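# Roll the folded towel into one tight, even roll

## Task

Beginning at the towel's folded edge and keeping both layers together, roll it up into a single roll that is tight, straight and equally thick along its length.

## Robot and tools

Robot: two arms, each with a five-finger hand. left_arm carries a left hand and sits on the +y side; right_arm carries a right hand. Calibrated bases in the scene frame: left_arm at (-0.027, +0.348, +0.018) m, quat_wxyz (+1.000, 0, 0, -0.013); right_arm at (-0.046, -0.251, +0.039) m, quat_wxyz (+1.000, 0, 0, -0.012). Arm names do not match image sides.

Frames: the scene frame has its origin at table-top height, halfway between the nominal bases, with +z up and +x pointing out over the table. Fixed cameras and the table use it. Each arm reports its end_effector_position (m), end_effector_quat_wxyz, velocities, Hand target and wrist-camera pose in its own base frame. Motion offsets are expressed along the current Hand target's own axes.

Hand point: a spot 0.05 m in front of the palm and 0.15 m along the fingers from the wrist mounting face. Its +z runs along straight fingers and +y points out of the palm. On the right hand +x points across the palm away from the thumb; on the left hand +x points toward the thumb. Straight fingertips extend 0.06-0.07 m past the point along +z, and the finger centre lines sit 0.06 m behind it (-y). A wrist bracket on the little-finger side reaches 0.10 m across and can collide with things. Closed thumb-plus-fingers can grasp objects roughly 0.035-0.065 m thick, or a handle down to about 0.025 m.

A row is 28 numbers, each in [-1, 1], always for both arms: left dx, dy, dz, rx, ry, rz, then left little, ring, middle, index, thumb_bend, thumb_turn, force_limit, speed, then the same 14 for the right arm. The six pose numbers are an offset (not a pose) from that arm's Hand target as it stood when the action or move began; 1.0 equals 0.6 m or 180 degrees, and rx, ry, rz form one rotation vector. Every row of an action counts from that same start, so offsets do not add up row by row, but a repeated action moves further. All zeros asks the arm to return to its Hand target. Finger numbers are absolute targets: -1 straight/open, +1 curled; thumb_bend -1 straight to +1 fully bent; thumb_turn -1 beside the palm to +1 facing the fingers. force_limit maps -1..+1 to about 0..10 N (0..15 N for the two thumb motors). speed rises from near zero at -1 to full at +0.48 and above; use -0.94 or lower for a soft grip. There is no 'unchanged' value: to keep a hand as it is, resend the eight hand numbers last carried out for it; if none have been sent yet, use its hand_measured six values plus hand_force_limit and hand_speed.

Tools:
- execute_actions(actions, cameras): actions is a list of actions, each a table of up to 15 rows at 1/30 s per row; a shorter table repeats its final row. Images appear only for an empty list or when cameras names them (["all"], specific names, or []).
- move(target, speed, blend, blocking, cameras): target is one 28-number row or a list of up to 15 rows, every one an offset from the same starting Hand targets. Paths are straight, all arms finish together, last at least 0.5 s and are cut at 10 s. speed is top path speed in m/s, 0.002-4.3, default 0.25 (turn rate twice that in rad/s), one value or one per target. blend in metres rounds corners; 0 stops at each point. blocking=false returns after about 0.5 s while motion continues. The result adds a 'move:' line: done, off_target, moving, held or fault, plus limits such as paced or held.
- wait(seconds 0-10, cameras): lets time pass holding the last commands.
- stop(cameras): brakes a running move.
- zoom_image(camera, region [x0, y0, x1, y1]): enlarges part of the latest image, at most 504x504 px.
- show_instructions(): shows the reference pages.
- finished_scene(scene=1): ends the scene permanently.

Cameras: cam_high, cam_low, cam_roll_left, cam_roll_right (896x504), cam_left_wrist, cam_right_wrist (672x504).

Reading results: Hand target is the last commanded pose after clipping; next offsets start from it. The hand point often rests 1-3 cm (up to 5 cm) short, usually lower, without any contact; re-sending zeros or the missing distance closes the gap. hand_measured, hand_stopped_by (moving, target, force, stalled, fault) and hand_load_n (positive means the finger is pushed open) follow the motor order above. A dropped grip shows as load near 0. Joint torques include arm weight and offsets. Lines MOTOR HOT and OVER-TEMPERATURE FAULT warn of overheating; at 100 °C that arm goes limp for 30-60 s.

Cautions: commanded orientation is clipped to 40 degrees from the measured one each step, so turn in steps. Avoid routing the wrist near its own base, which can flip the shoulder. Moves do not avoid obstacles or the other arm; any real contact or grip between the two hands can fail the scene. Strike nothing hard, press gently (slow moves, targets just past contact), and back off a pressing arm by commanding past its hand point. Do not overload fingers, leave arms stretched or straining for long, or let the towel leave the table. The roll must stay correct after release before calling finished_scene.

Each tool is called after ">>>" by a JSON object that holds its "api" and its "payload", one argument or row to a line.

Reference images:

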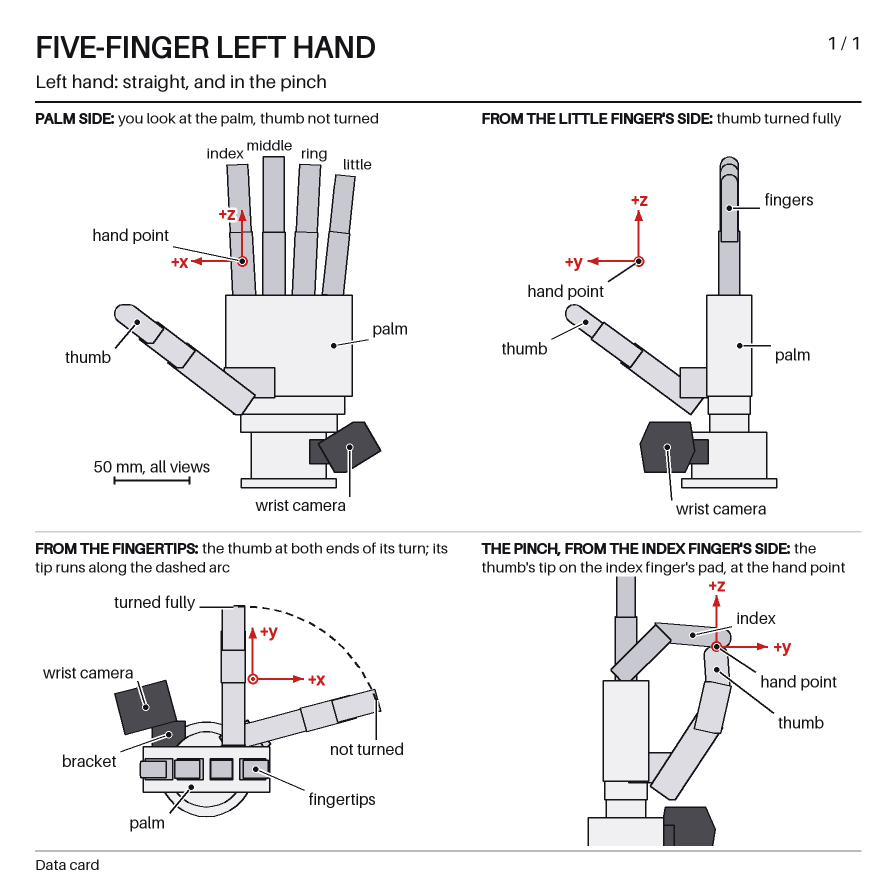

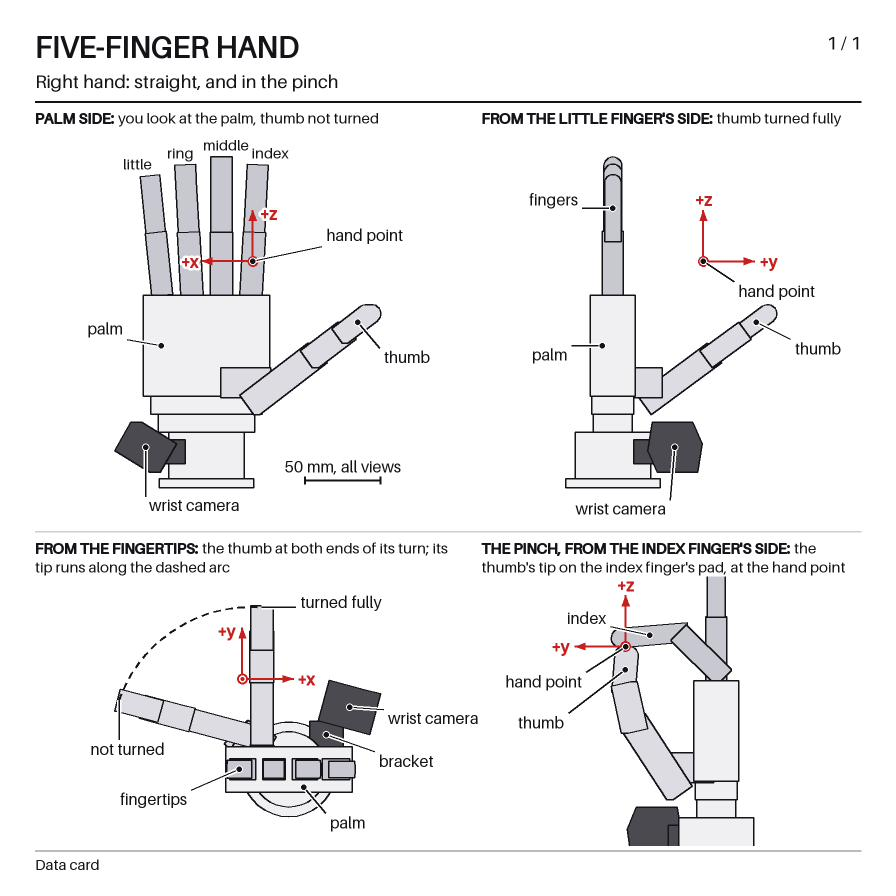

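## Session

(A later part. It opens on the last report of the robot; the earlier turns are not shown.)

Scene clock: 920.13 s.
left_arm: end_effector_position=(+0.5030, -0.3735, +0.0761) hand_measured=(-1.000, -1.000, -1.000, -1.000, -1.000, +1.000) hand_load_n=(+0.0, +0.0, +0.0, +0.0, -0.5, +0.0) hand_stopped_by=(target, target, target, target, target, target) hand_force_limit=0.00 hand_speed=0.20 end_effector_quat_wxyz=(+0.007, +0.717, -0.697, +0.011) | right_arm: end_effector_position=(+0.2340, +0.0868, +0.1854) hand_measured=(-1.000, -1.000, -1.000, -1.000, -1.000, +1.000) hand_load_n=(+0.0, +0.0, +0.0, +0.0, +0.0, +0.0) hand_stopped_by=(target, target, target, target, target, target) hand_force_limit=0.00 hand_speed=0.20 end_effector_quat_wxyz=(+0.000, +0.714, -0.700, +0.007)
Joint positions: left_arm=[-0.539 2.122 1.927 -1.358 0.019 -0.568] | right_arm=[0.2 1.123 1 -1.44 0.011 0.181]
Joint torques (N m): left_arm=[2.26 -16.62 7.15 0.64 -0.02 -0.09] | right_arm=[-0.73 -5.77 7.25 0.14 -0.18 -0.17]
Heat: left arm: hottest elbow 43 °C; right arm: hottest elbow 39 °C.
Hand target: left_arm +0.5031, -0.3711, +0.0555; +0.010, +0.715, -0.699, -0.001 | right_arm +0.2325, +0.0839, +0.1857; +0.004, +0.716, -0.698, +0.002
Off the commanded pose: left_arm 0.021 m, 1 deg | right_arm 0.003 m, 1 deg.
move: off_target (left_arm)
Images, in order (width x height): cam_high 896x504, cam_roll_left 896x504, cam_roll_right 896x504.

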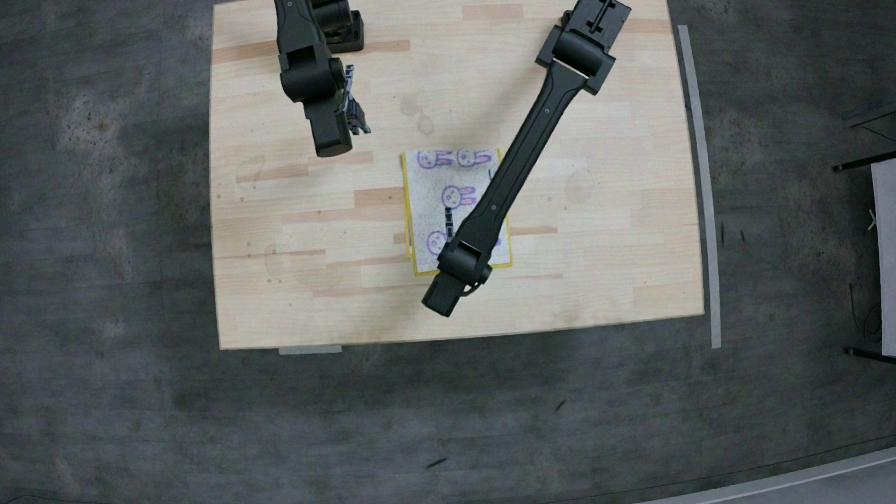

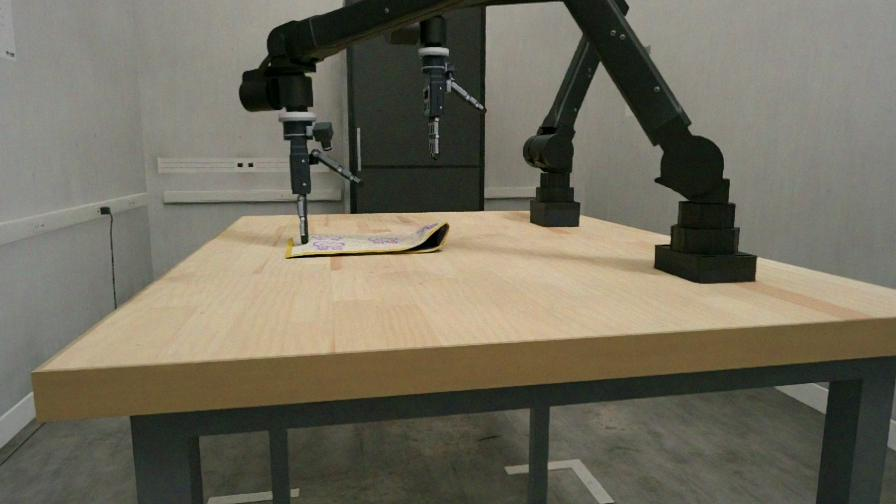

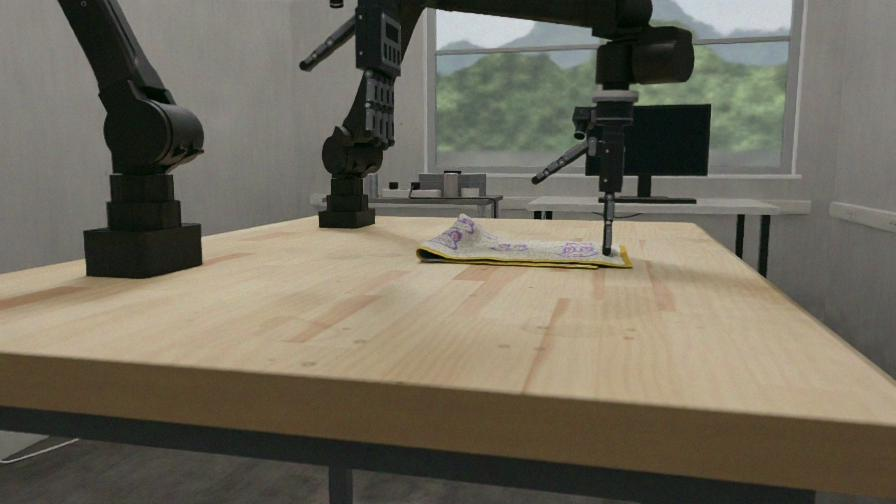

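>>> {"api": "move", "payload": {
  "target": [
    [0,0,-0.04,0,0,0,-1,-1,-1,-1,-1,1,0,0.2,0,0,0,0,0,0,-1,-1,-1,-1,-1,1,0,0.2],
    [0,-0.035,-0.05,0,0,0,-1,-1,-1,-1,-1,1,0,0.2,0,0,0,0,0,0,-1,-1,-1,-1,-1,1,0,0.2],
    [0,-0.033,0.0,0,0,0,-1,-1,-1,-1,-1,1,0,0.2,0,0,0,0,0,0,-1,-1,-1,-1,-1,1,0,0.2]
  ],
  "speed": [0.1,0.1,0.1],
  "cameras": ["cam_high","cam_roll_left","cam_roll_right"]
}}

>>> {"api": "zoom_image", "payload": {
  "camera": "cam_high",
  "region": [390, 130, 530, 290]
}}

>>> {"api": "zoom_image", "payload": {
  "camera": "cam_roll_left",
  "region": [260, 150, 480, 275]
}}

>>> {"api": "zoom_image", "payload": {
  "camera": "cam_roll_right",
  "region": [400, 150, 650, 275]
}}

Scene clock: 925.93 s.
left_arm: end_effector_position=(+0.5181, -0.3742, +0.0766) hand_measured=(-1.000, -1.000, -1.000, -1.000, -1.000, +1.000) hand_load_n=(+0.0, +0.0, -1.0, +0.0, -0.5, +0.0) hand_stopped_by=(target, target, target, target, target, target) hand_force_limit=0.00 hand_speed=0.20 end_effector_quat_wxyz=(+0.008, +0.715, -0.699, +0.008) | right_arm: end_effector_position=(+0.2340, +0.0868, +0.1854) hand_measured=(-1.000, -1.000, -1.000, -1.000, -1.000, +1.000) hand_load_n=(+0.0, +0.0, +0.0, +0.0, +0.0, +0.0) hand_stopped_by=(target, target, target, target, target, target) hand_force_limit=0.00 hand_speed=0.20 end_effector_quat_wxyz=(+0.000, +0.714, -0.700, +0.007)
Joint positions: left_arm=[-0.528 2.169 2.008 -1.399 0.019 -0.552] | right_arm=[0.2 1.123 1 -1.44 0.011 0.181]
Joint torques (N m): left_arm=[2.78 -16.85 7.61 0.88 -0.02 -0.09] | right_arm=[-0.97 -5.66 7.17 0.18 -0.13 -0.19]
Heat: left arm: hottest elbow 43 °C; right arm: hottest elbow 39 °C.
Hand target: left_arm +0.5230, -0.3707, +0.0552; +0.010, +0.715, -0.699, -0.001 | right_arm +0.2325, +0.0839, +0.1857; +0.004, +0.716, -0.698, +0.002
Off the commanded pose: left_arm 0.022 m, 1 deg | right_arm 0.003 m, 1 deg.
move: off_target (left_arm)
Images, in order (width x height): cam_high 896x504, cam_roll_left 896x504, cam_roll_right 896x504.

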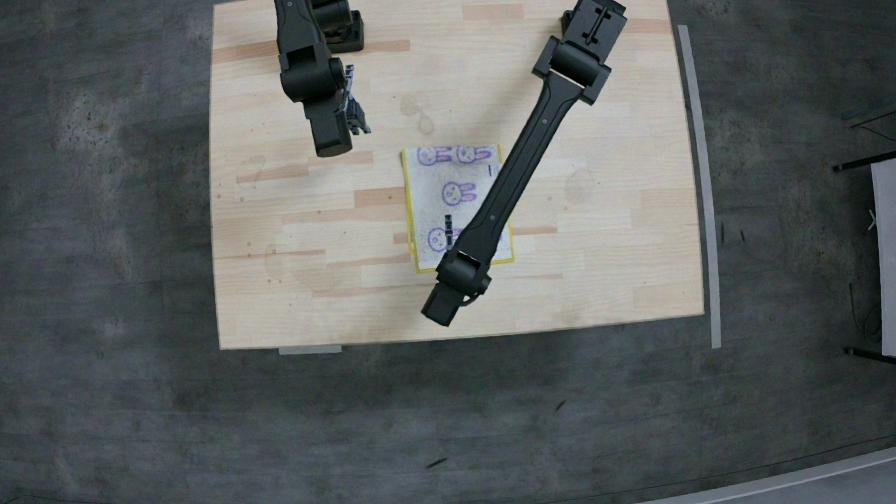

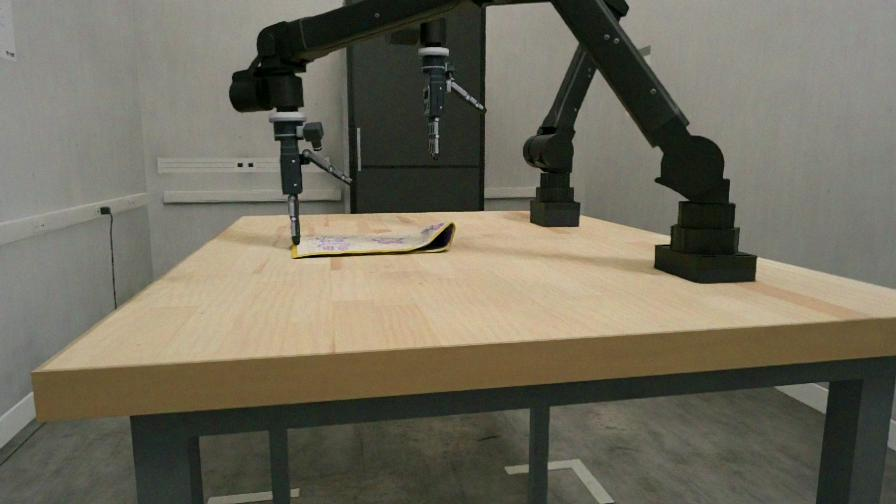

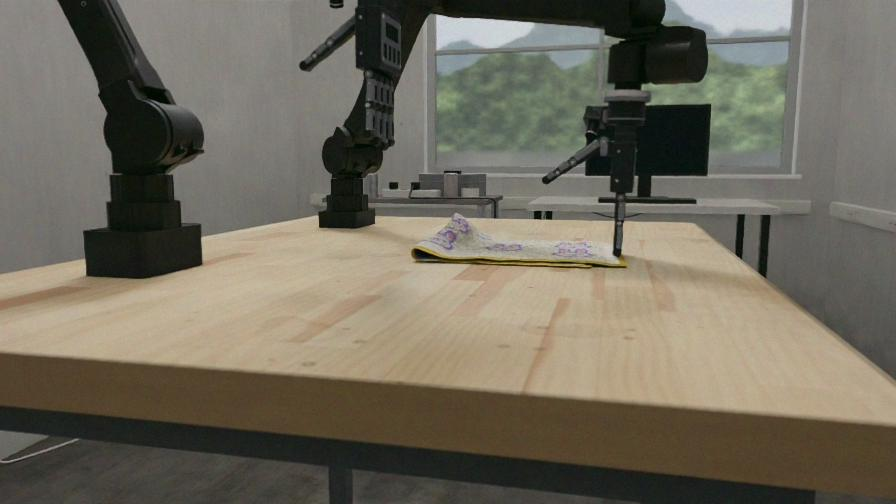

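Scaled by 3.150 from the camera's 896x504 image, which has a finer 1280x720 frame.

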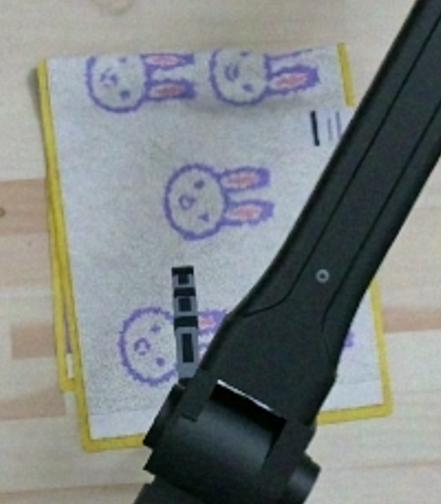

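Scaled by 2.291 from the camera's 896x504 image, which has a finer 1280x720 frame.

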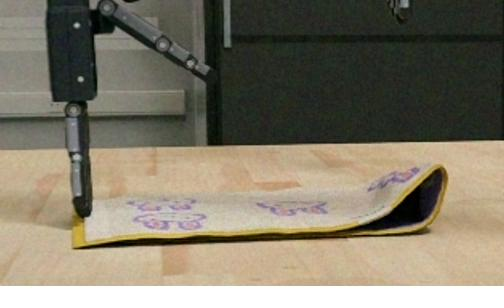

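Scaled by 2.016 from the camera's 896x504 image, which has a finer 1280x720 frame.

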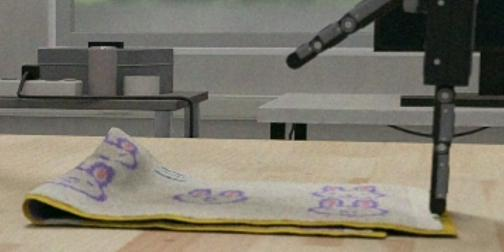

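>>> {"api": "move", "payload": {
  "target": [
    [0.0417,0.0667,0.005,0,0,0,-1,-1,-1,-1,-1,1,0,0.2,0,0,0,0,0,0,-1,-1,-1,-1,-1,1,0,0.2]
  ],
  "speed": [0.08],
  "cameras": ["cam_high","cam_roll_left","cam_roll_right"]
}}

>>> {"api": "zoom_image", "payload": {
  "camera": "cam_high",
  "region": [390, 130, 530, 290]
}}

>>> {"api": "zoom_image", "payload": {
  "camera": "cam_roll_left",
  "region": [260, 150, 480, 275]
}}

>>> {"api": "zoom_image", "payload": {
  "camera": "cam_roll_right",
  "region": [390, 150, 640, 275]
}}

Scene clock: 928.80 s.
left_arm: end_effector_position=(+0.4950, -0.3924, +0.0737) hand_measured=(-1.000, -1.000, -1.000, -1.000, -1.000, +1.000) hand_load_n=(+0.0, +0.0, +0.0, +0.0, -0.5, +0.0) hand_stopped_by=(target, target, target, target, target, target) hand_force_limit=0.00 hand_speed=0.20 end_effector_quat_wxyz=(+0.004, +0.717, -0.697, +0.015) | right_arm: end_effector_position=(+0.2340, +0.0868, +0.1854) hand_measured=(-1.000, -1.000, -1.000, -1.000, -1.000, +1.000) hand_load_n=(+0.0, +0.0, +0.0, +0.0, +0.0, +0.0) hand_stopped_by=(target, target, target, target, target, target) hand_force_limit=0.00 hand_speed=0.20 end_effector_quat_wxyz=(+0.000, +0.714, -0.700, +0.007)
Joint positions: left_arm=[-0.571 2.125 1.928 -1.345 0.014 -0.599] | right_arm=[0.2 1.123 1 -1.44 0.011 0.181]
Joint torques (N m): left_arm=[0.79 -17.14 5.78 0.68 0.2 -0.25] | right_arm=[-0.44 -5.77 7.27 0.25 -0.13 -0.18]
Heat: left arm: hottest elbow 42 °C; right arm: hottest elbow 39 °C.
Hand target: left_arm +0.4835, -0.3966, +0.0530; +0.010, +0.715, -0.699, -0.001 | right_arm +0.2325, +0.0839, +0.1857; +0.004, +0.716, -0.698, +0.002
Off the commanded pose: left_arm 0.024 m, 2 deg | right_arm 0.003 m, 1 deg.
move: off_target (left_arm)
Images, in order (width x height): cam_high 896x504, cam_roll_left 896x504, cam_roll_right 896x504.

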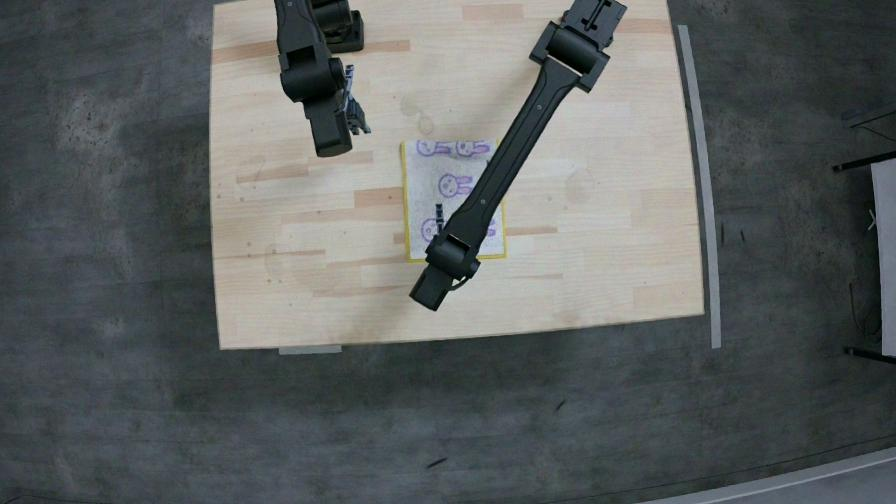

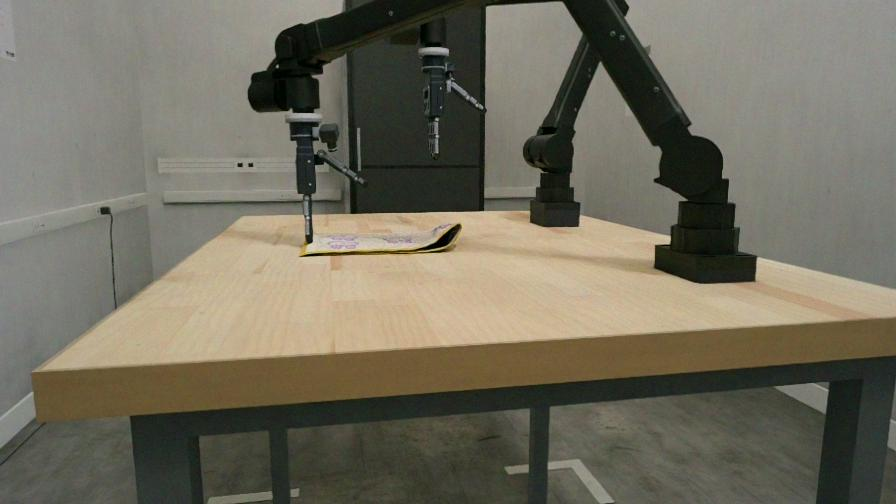

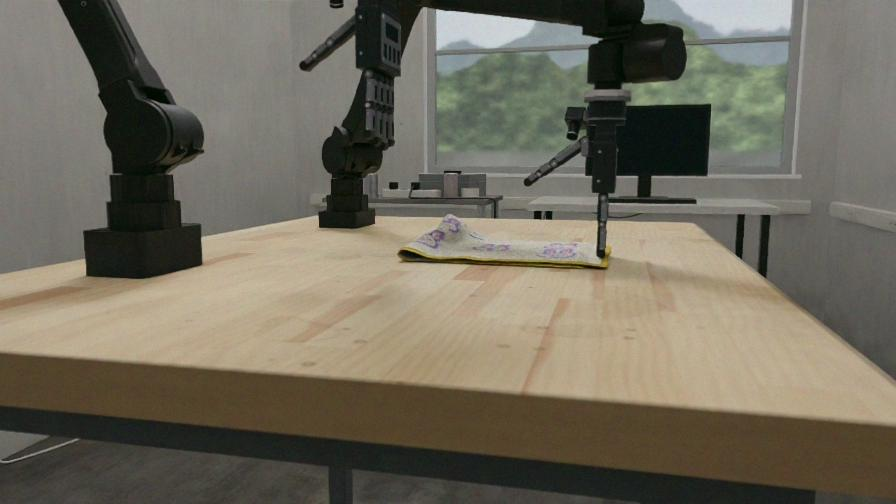

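Scaled by 3.150 from the camera's 896x504 image, which has a finer 1280x720 frame.

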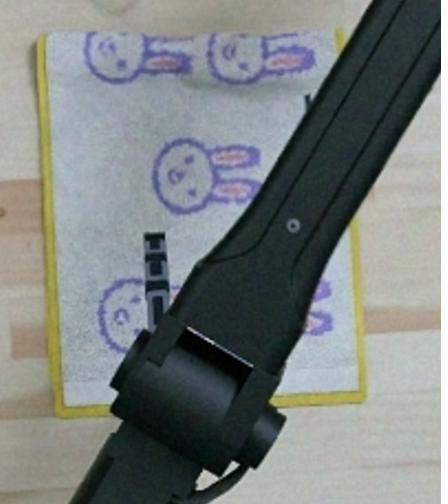

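Scaled by 2.291 from the camera's 896x504 image, which has a finer 1280x720 frame.

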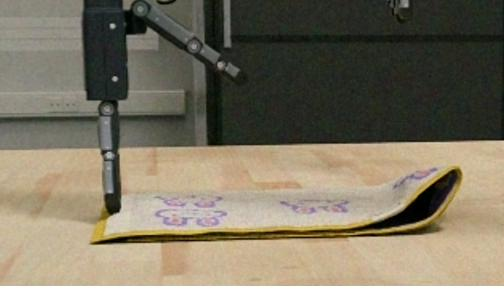

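Scaled by 2.016 from the camera's 896x504 image, which has a finer 1280x720 frame.

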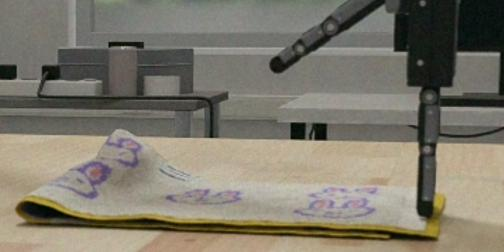

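>>> {"api": "move", "payload": {
  "target": [
    [0.0,0.0583,0.005,0,0,0,-1,-1,-1,-1,-1,1,0,0.2,0,0,0,0,0,0,-1,-1,-1,-1,-1,1,0,0.2]
  ],
  "speed": [0.08],
  "cameras": ["cam_high","cam_roll_left","cam_roll_right"]
}}

>>> {"api": "zoom_image", "payload": {
  "camera": "cam_high",
  "region": [390, 120, 530, 280]
}}

>>> {"api": "zoom_image", "payload": {
  "camera": "cam_roll_left",
  "region": [270, 150, 490, 275]
}}

>>> {"api": "zoom_image", "payload": {
  "camera": "cam_roll_right",
  "region": [370, 150, 620, 275]
}}

Scene clock: 932.57 s.
left_arm: end_effector_position=(+0.4627, -0.3950, +0.0726) hand_measured=(-1.000, -1.000, -1.000, -1.000, -1.000, +1.000) hand_load_n=(+0.0, +0.0, +0.5, +0.0, +0.0, +0.0) hand_stopped_by=(target, target, target, target, target, target) hand_force_limit=0.00 hand_speed=0.20 end_effector_quat_wxyz=(+0.004, +0.717, -0.697, +0.020) | right_arm: end_effector_position=(+0.2340, +0.0868, +0.1854) hand_measured=(-1.000, -1.000, -1.000, -1.000, -1.000, +1.000) hand_load_n=(+0.0, +0.0, +0.0, +0.0, +0.0, +0.0) hand_stopped_by=(target, target, target, target, target, target) hand_force_limit=0.00 hand_speed=0.20 end_effector_quat_wxyz=(+0.000, +0.714, -0.700, +0.007)
Joint positions: left_arm=[-0.602 2.046 1.794 -1.282 0.014 -0.632] | right_arm=[0.2 1.123 1 -1.44 0.011 0.181]
Joint torques (N m): left_arm=[1.14 -15.97 5.48 0.51 0.21 -0.22] | right_arm=[-0.44 -5.48 7.27 0.14 -0.14 -0.14]
Heat: left arm: hottest elbow 42 °C; right arm: hottest elbow 39 °C.
Hand target: left_arm +0.4485, -0.3975, +0.0506; +0.009, +0.715, -0.699, -0.001 | right_arm +0.2325, +0.0839, +0.1857; +0.004, +0.716, -0.698, +0.002
Off the commanded pose: left_arm 0.026 m, 2 deg | right_arm 0.003 m, 1 deg.
move: off_target (left_arm)
Images, in order (width x height): cam_high 896x504, cam_roll_left 896x504, cam_roll_right 896x504.

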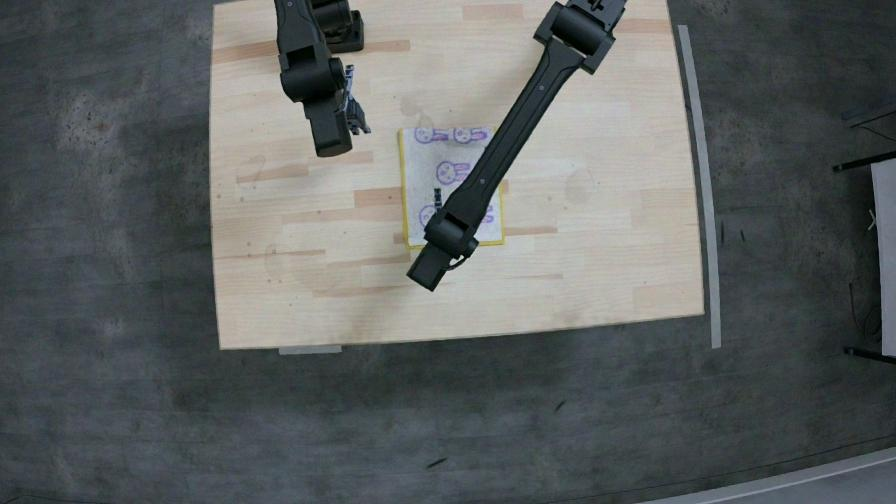

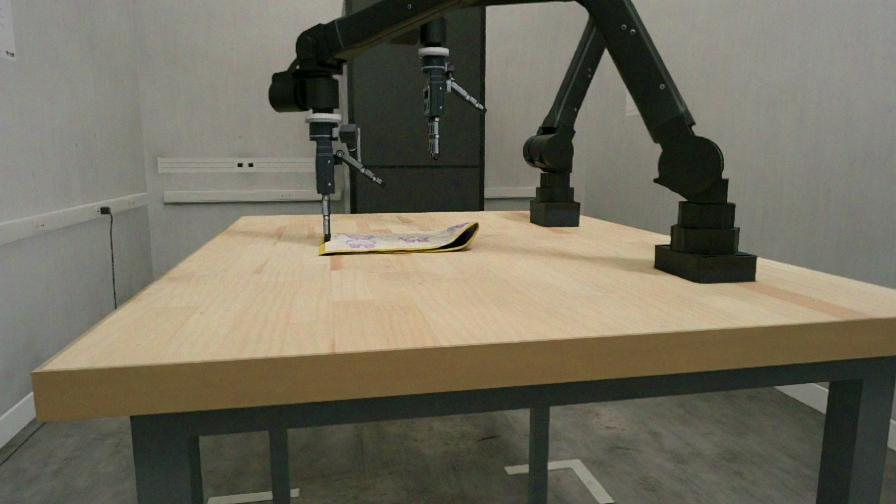

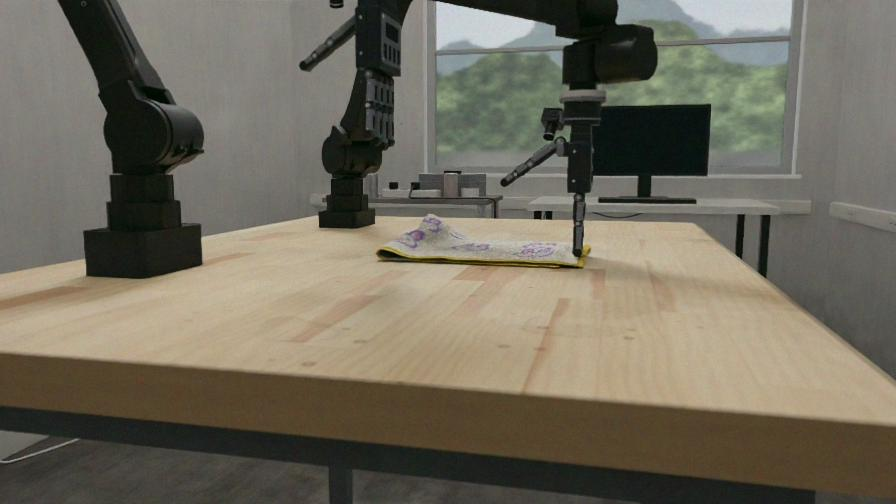

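Scaled by 3.150 from the camera's 896x504 image, which has a finer 1280x720 frame.

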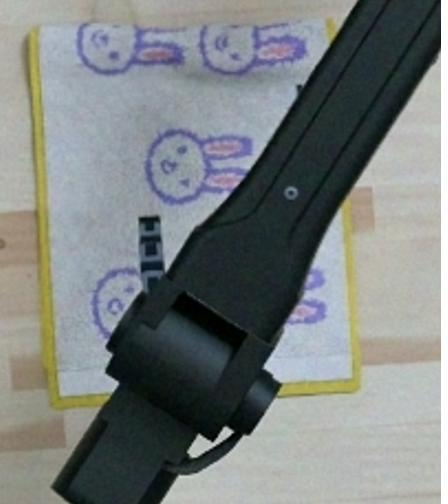

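Scaled by 2.291 from the camera's 896x504 image, which has a finer 1280x720 frame.

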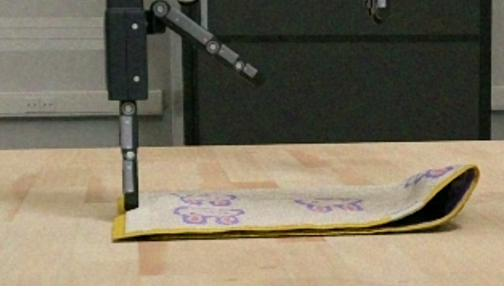

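Scaled by 2.016 from the camera's 896x504 image, which has a finer 1280x720 frame.

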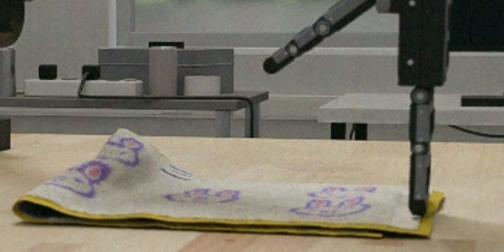

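>>> {"api": "move", "payload": {
  "target": [
    [0,-0.02,-0.035,0,0,0,-1,-1,-1,-1,-1,1,0,0.2,0,0,0,0,0,0,-1,-1,-1,-1,-1,1,0,0.2],
    [0,-0.02,-0.13,0,0,0,-1,-1,-1,-1,-1,1,0,0.2,0,0,0,0,0,0,-1,-1,-1,-1,-1,1,0,0.2],
    [-0.162,0.2477,-0.13,0,0,0,-1,-1,-1,-1,-1,1,0,0.2,-0.2015,-0.1225,0.05,0,0,0,-1,-1,-1,-1,-1,1,0,0.2],
    [-0.162,0.2477,-0.0073,0,0,0,-1,-1,-1,-1,-1,1,0,0.2,-0.2015,-0.1225,0.2528,0,0,0,-1,-1,-1,-1,-1,1,0,0.2],
    [-0.162,0.1144,-0.0073,0,0,0,-1,-1,-1,-1,-1,1,0,0.2,-0.2015,-0.2558,0.2528,0,0,0,-1,-1,-1,-1,-1,1,0,0.2],
    [-0.162,0.131,-0.03,0,0,0,-1,-1,-1,-1,-1,1,0,0.2,-0.2015,-0.239,0.229,0,0,0,-1,-1,-1,-1,-1,1,0,0.2],
    [-0.162,0.131,-0.13,0,0,0,-1,-1,-1,-1,-1,1,0,0.2,-0.2015,-0.239,0.13,0,0,0,-1,-1,-1,-1,-1,1,0,0.2]
  ],
  "speed": [0.08,0.2,0.3,0.15,0.12,0.06,0.2],
  "blend": [0,0.01,0.01,0,0,0,0],
  "cameras": ["cam_high","cam_roll_left","cam_roll_right"]
}}

>>> {"api": "zoom_image", "payload": {
  "camera": "cam_high",
  "region": [390, 120, 530, 280]
}}

>>> {"api": "zoom_image", "payload": {
  "camera": "cam_roll_left",
  "region": [270, 150, 490, 275]
}}

>>> {"api": "zoom_image", "payload": {
  "camera": "cam_roll_right",
  "region": [390, 150, 640, 275]
}}

Scene clock: 945.60 s.
left_arm: end_effector_position=(+0.3542, -0.2941, +0.1088) hand_measured=(-1.000, -1.000, -1.000, -1.000, -1.000, +1.000) hand_load_n=(+0.0, +0.0, +0.0, +0.0, +0.0, +0.0) hand_stopped_by=(target, target, target, target, target, target) hand_force_limit=0.00 hand_speed=0.20 end_effector_quat_wxyz=(+0.016, +0.715, -0.698, -0.023) | right_arm: end_effector_position=(+0.3616, +0.2034, +0.0989) hand_measured=(-1.000, -1.000, -1.000, -1.000, -1.000, +1.000) hand_load_n=(-0.5, +0.0, +0.0, +0.0, +0.0, +0.0) hand_stopped_by=(target, target, target, target, target, target) hand_force_limit=0.00 hand_speed=0.20 end_effector_quat_wxyz=(+0.011, +0.714, -0.700, -0.002)
Joint positions: left_arm=[-0.556 1.71 1.384 -1.297 0.02 -0.578] | right_arm=[0.393 1.616 1.242 -1.218 0.005 0.374]
Joint torques (N m): left_arm=[2.37 -13.92 10.62 -0.32 -0.07 -0.15] | right_arm=[0.15 -12.81 9.03 0.12 0.05 -0.04]
Heat: left arm: hottest elbow 41 °C; right arm: hottest elbow 39 °C.
Hand target: left_arm +0.3687, -0.3014, +0.1286; +0.010, +0.715, -0.699, -0.001 | right_arm +0.3725, +0.2077, +0.1062; +0.004, +0.716, -0.698, +0.002
Off the commanded pose: left_arm 0.026 m, 3 deg | right_arm 0.014 m, 1 deg.
move: off_target (left_arm, right_arm)
Images, in order (width x height): cam_high 896x504, cam_roll_left 896x504, cam_roll_right 896x504.

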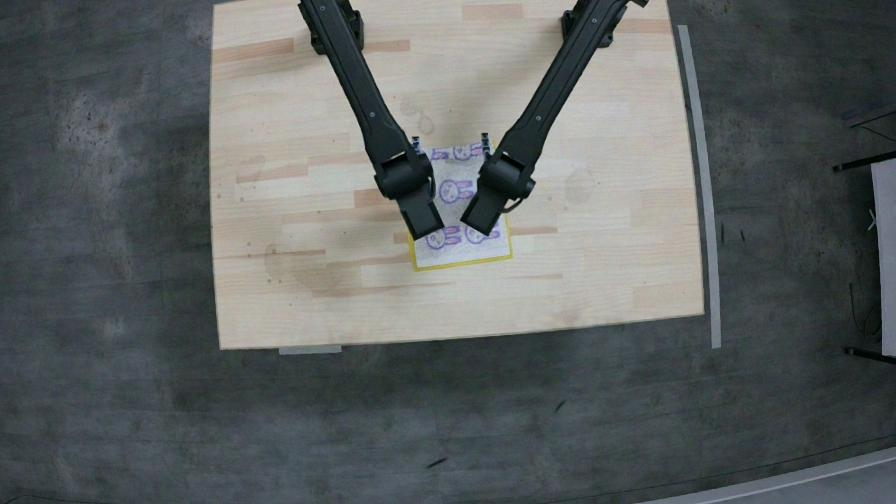

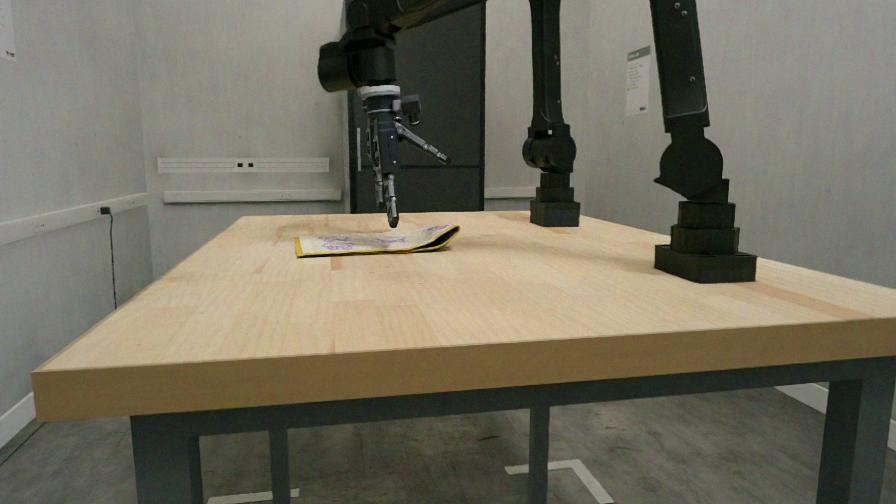

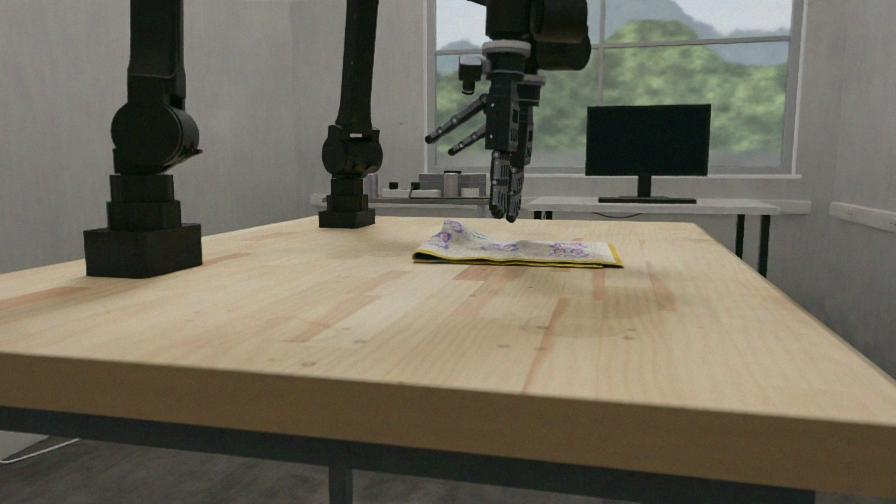

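Scaled by 3.150 from the camera's 896x504 image, which has a finer 1280x720 frame.

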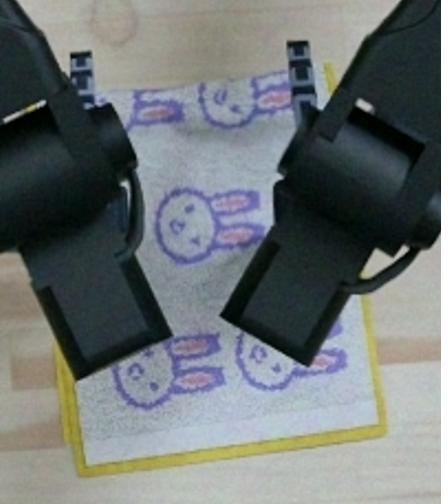

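Scaled by 2.291 from the camera's 896x504 image, which has a finer 1280x720 frame.

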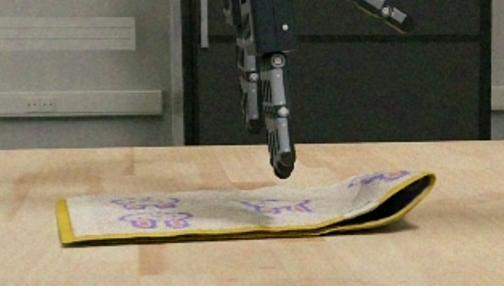

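Scaled by 2.016 from the camera's 896x504 image, which has a finer 1280x720 frame.

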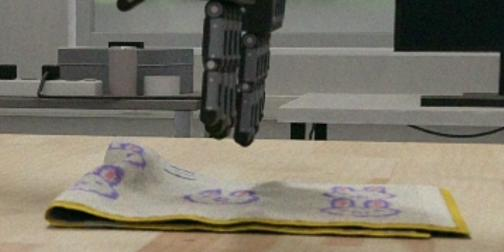

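>>> {"api": "move", "payload": {
  "target": [
    [-0.0132,0.1352,0.04,0.378,0,0,-0.15,-0.15,-0.15,-0.15,-0.6,1,0,0.2,-0.0233,0.123,0.02,0.378,0,0,-0.15,-0.15,-0.15,-0.15,-0.6,1,0,0.2],
    [-0.0132,0.1352,0.1393,0.378,0,0,-0.15,-0.15,-0.15,-0.15,-0.6,1,0,0.2,-0.0233,0.123,0.1437,0.378,0,0,-0.15,-0.15,-0.15,-0.15,-0.6,1,0,0.2]
  ],
  "speed": [0.3,0.15],
  "blend": [0.01,0],
  "cameras": ["all"]
}}

>>> {"api": "zoom_image", "payload": {
  "camera": "cam_high",
  "region": [370, 80, 530, 240]
}}

>>> {"api": "zoom_image", "payload": {
  "camera": "cam_roll_left",
  "region": [340, 150, 540, 275]
}}

>>> {"api": "zoom_image", "payload": {
  "camera": "cam_roll_right",
  "region": [350, 150, 550, 275]
}}

Scene clock: 950.53 s.
left_arm: end_effector_position=(+0.3211, -0.2883, +0.1106) hand_measured=(-0.150, -0.150, -0.150, -0.150, -0.600, +1.000) hand_load_n=(+0.0, +0.0, +0.0, +0.0, +0.0, +0.0) hand_stopped_by=(target, target, target, target, target, target) hand_force_limit=0.00 hand_speed=0.20 end_effector_quat_wxyz=(-0.212, +0.681, -0.673, +0.195) | right_arm: end_effector_position=(+0.3260, +0.2074, +0.0978) hand_measured=(-0.150, -0.150, -0.150, -0.150, -0.600, +1.000) hand_load_n=(+0.0, +0.0, +0.0, +0.0, +0.0, +0.0) hand_stopped_by=(target, target, target, target, target, target) hand_force_limit=0.00 hand_speed=0.20 end_effector_quat_wxyz=(-0.222, +0.684, -0.654, +0.235)
Joint positions: left_arm=[-0.781 1.301 0.927 -0.778 -0.419 -0.703] | right_arm=[0.615 1.131 0.727 -0.604 0.365 0.464]
Joint torques (N m): left_arm=[3.08 -6.95 9.35 0.51 -0.26 -0.12] | right_arm=[-0.21 -5.19 8.62 0.92 0.08 -0.02]
Heat: left arm: hottest elbow 41 °C; right arm: hottest elbow 39 °C.
Hand target: left_arm +0.3278, -0.2888, +0.1122; -0.212, +0.684, -0.672, +0.190 (not the last commanded pose) | right_arm +0.3316, +0.2078, +0.1016; -0.220, +0.683, -0.656, +0.235 (not the last commanded pose)
Off the commanded pose: left_arm 0.074 m, 34 deg | right_arm 0.083 m, 30 deg.
move: held (left_arm, right_arm; a check stopped the path); path passed 0 of 2 targets; limits=held
pose unreachable (left arm): on one or more control steps of this call, first in action 0 (counted from 0), this arm could not follow its commanded pose, so it was not sent that pose on those steps. It may still have moved: this result reports where it is.
cause: moving toward the commanded pose would bring a part of the arm too close to another arm (a part of this arm just beyond joint 4 (wrist pitch) and a part of the right arm just beyond its joint 4 (wrist pitch), along the way the arms are being sent, or toward where that arm still pushes).
pose unreachable (right arm): on one or more control steps of this call, first in action 0 (counted from 0), this arm could not follow its commanded pose, so it was not sent that pose on those steps. It may still have moved: this result reports where it is.
cause: moving toward the commanded pose would bring a part of the arm too close to another arm (a part of this arm just beyond joint 4 (wrist pitch) and a part of the left arm just beyond its joint 4 (wrist pitch), at the place that arm was heading or pushing toward when its own hold began).

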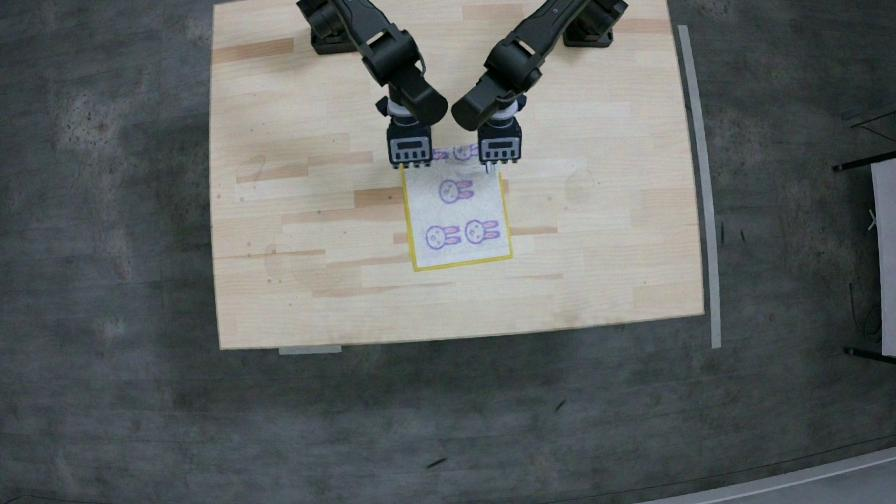

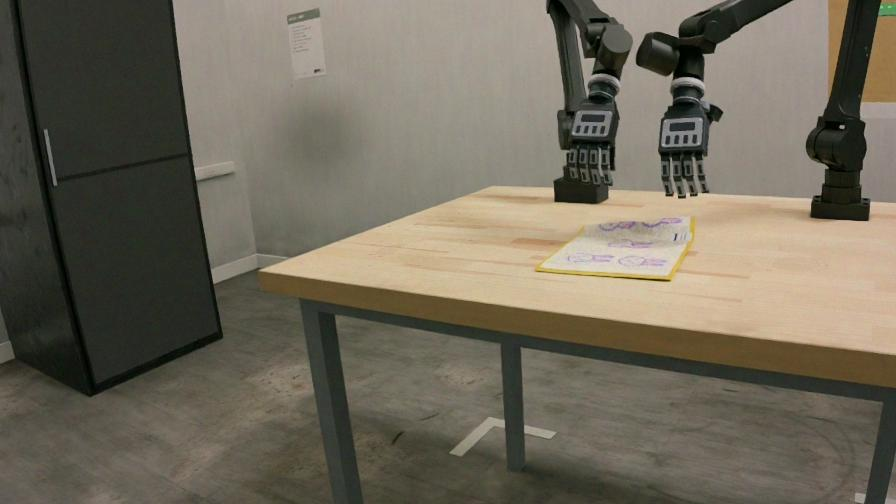

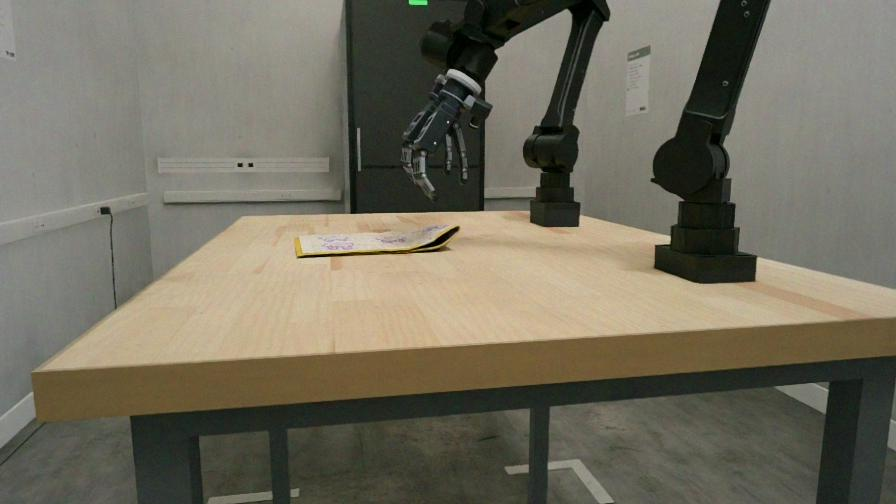

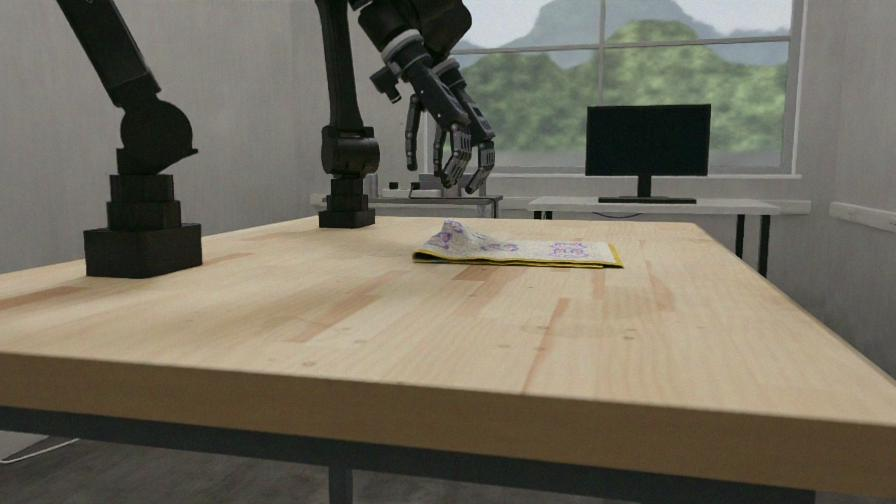

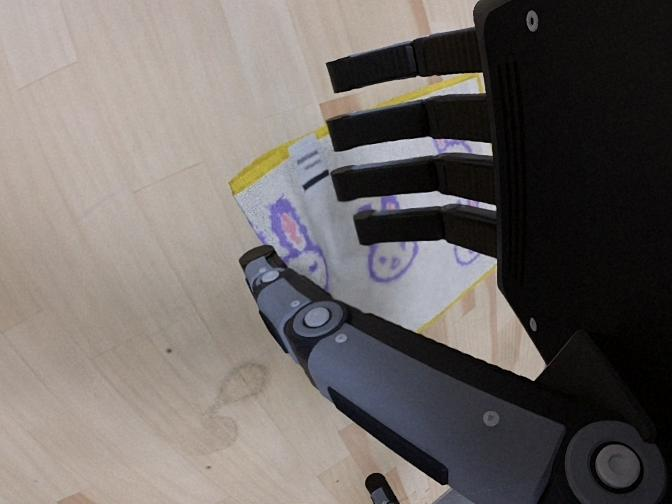

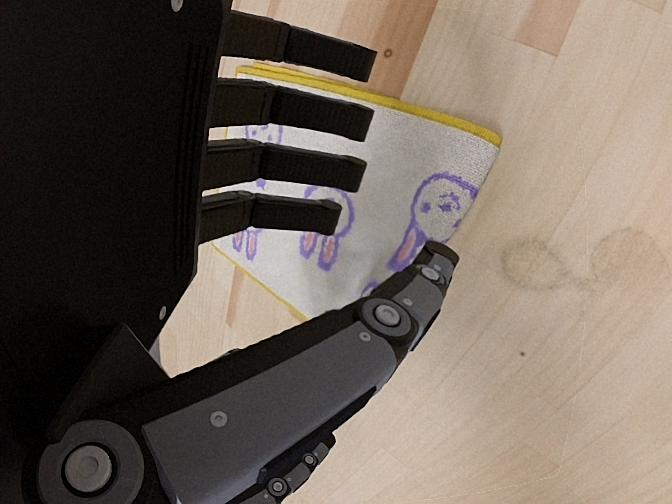

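Scaled by 3.150 from the camera's 896x504 image, which has a finer 1280x720 frame.

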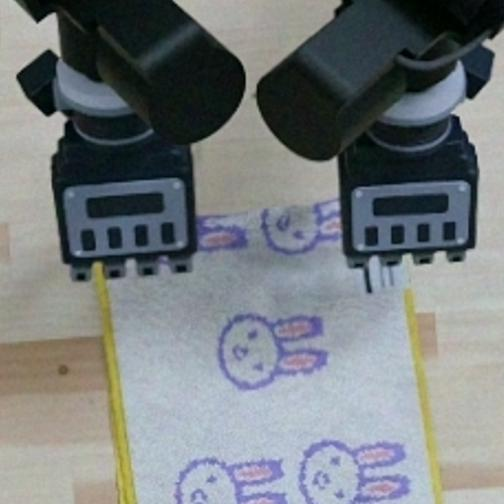

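Scaled by 2.520 from the camera's 896x504 image, which has a finer 1280x720 frame.

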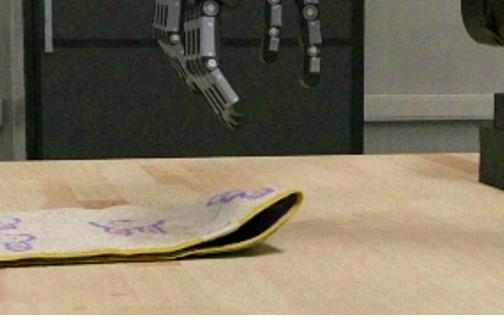

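Scaled by 2.520 from the camera's 896x504 image, which has a finer 1280x720 frame.

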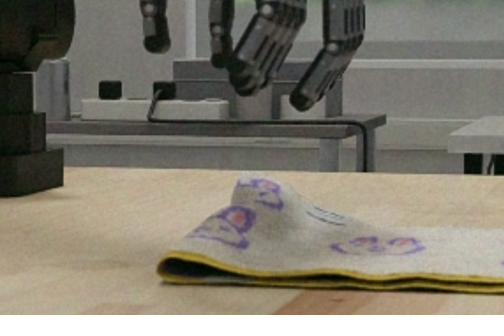

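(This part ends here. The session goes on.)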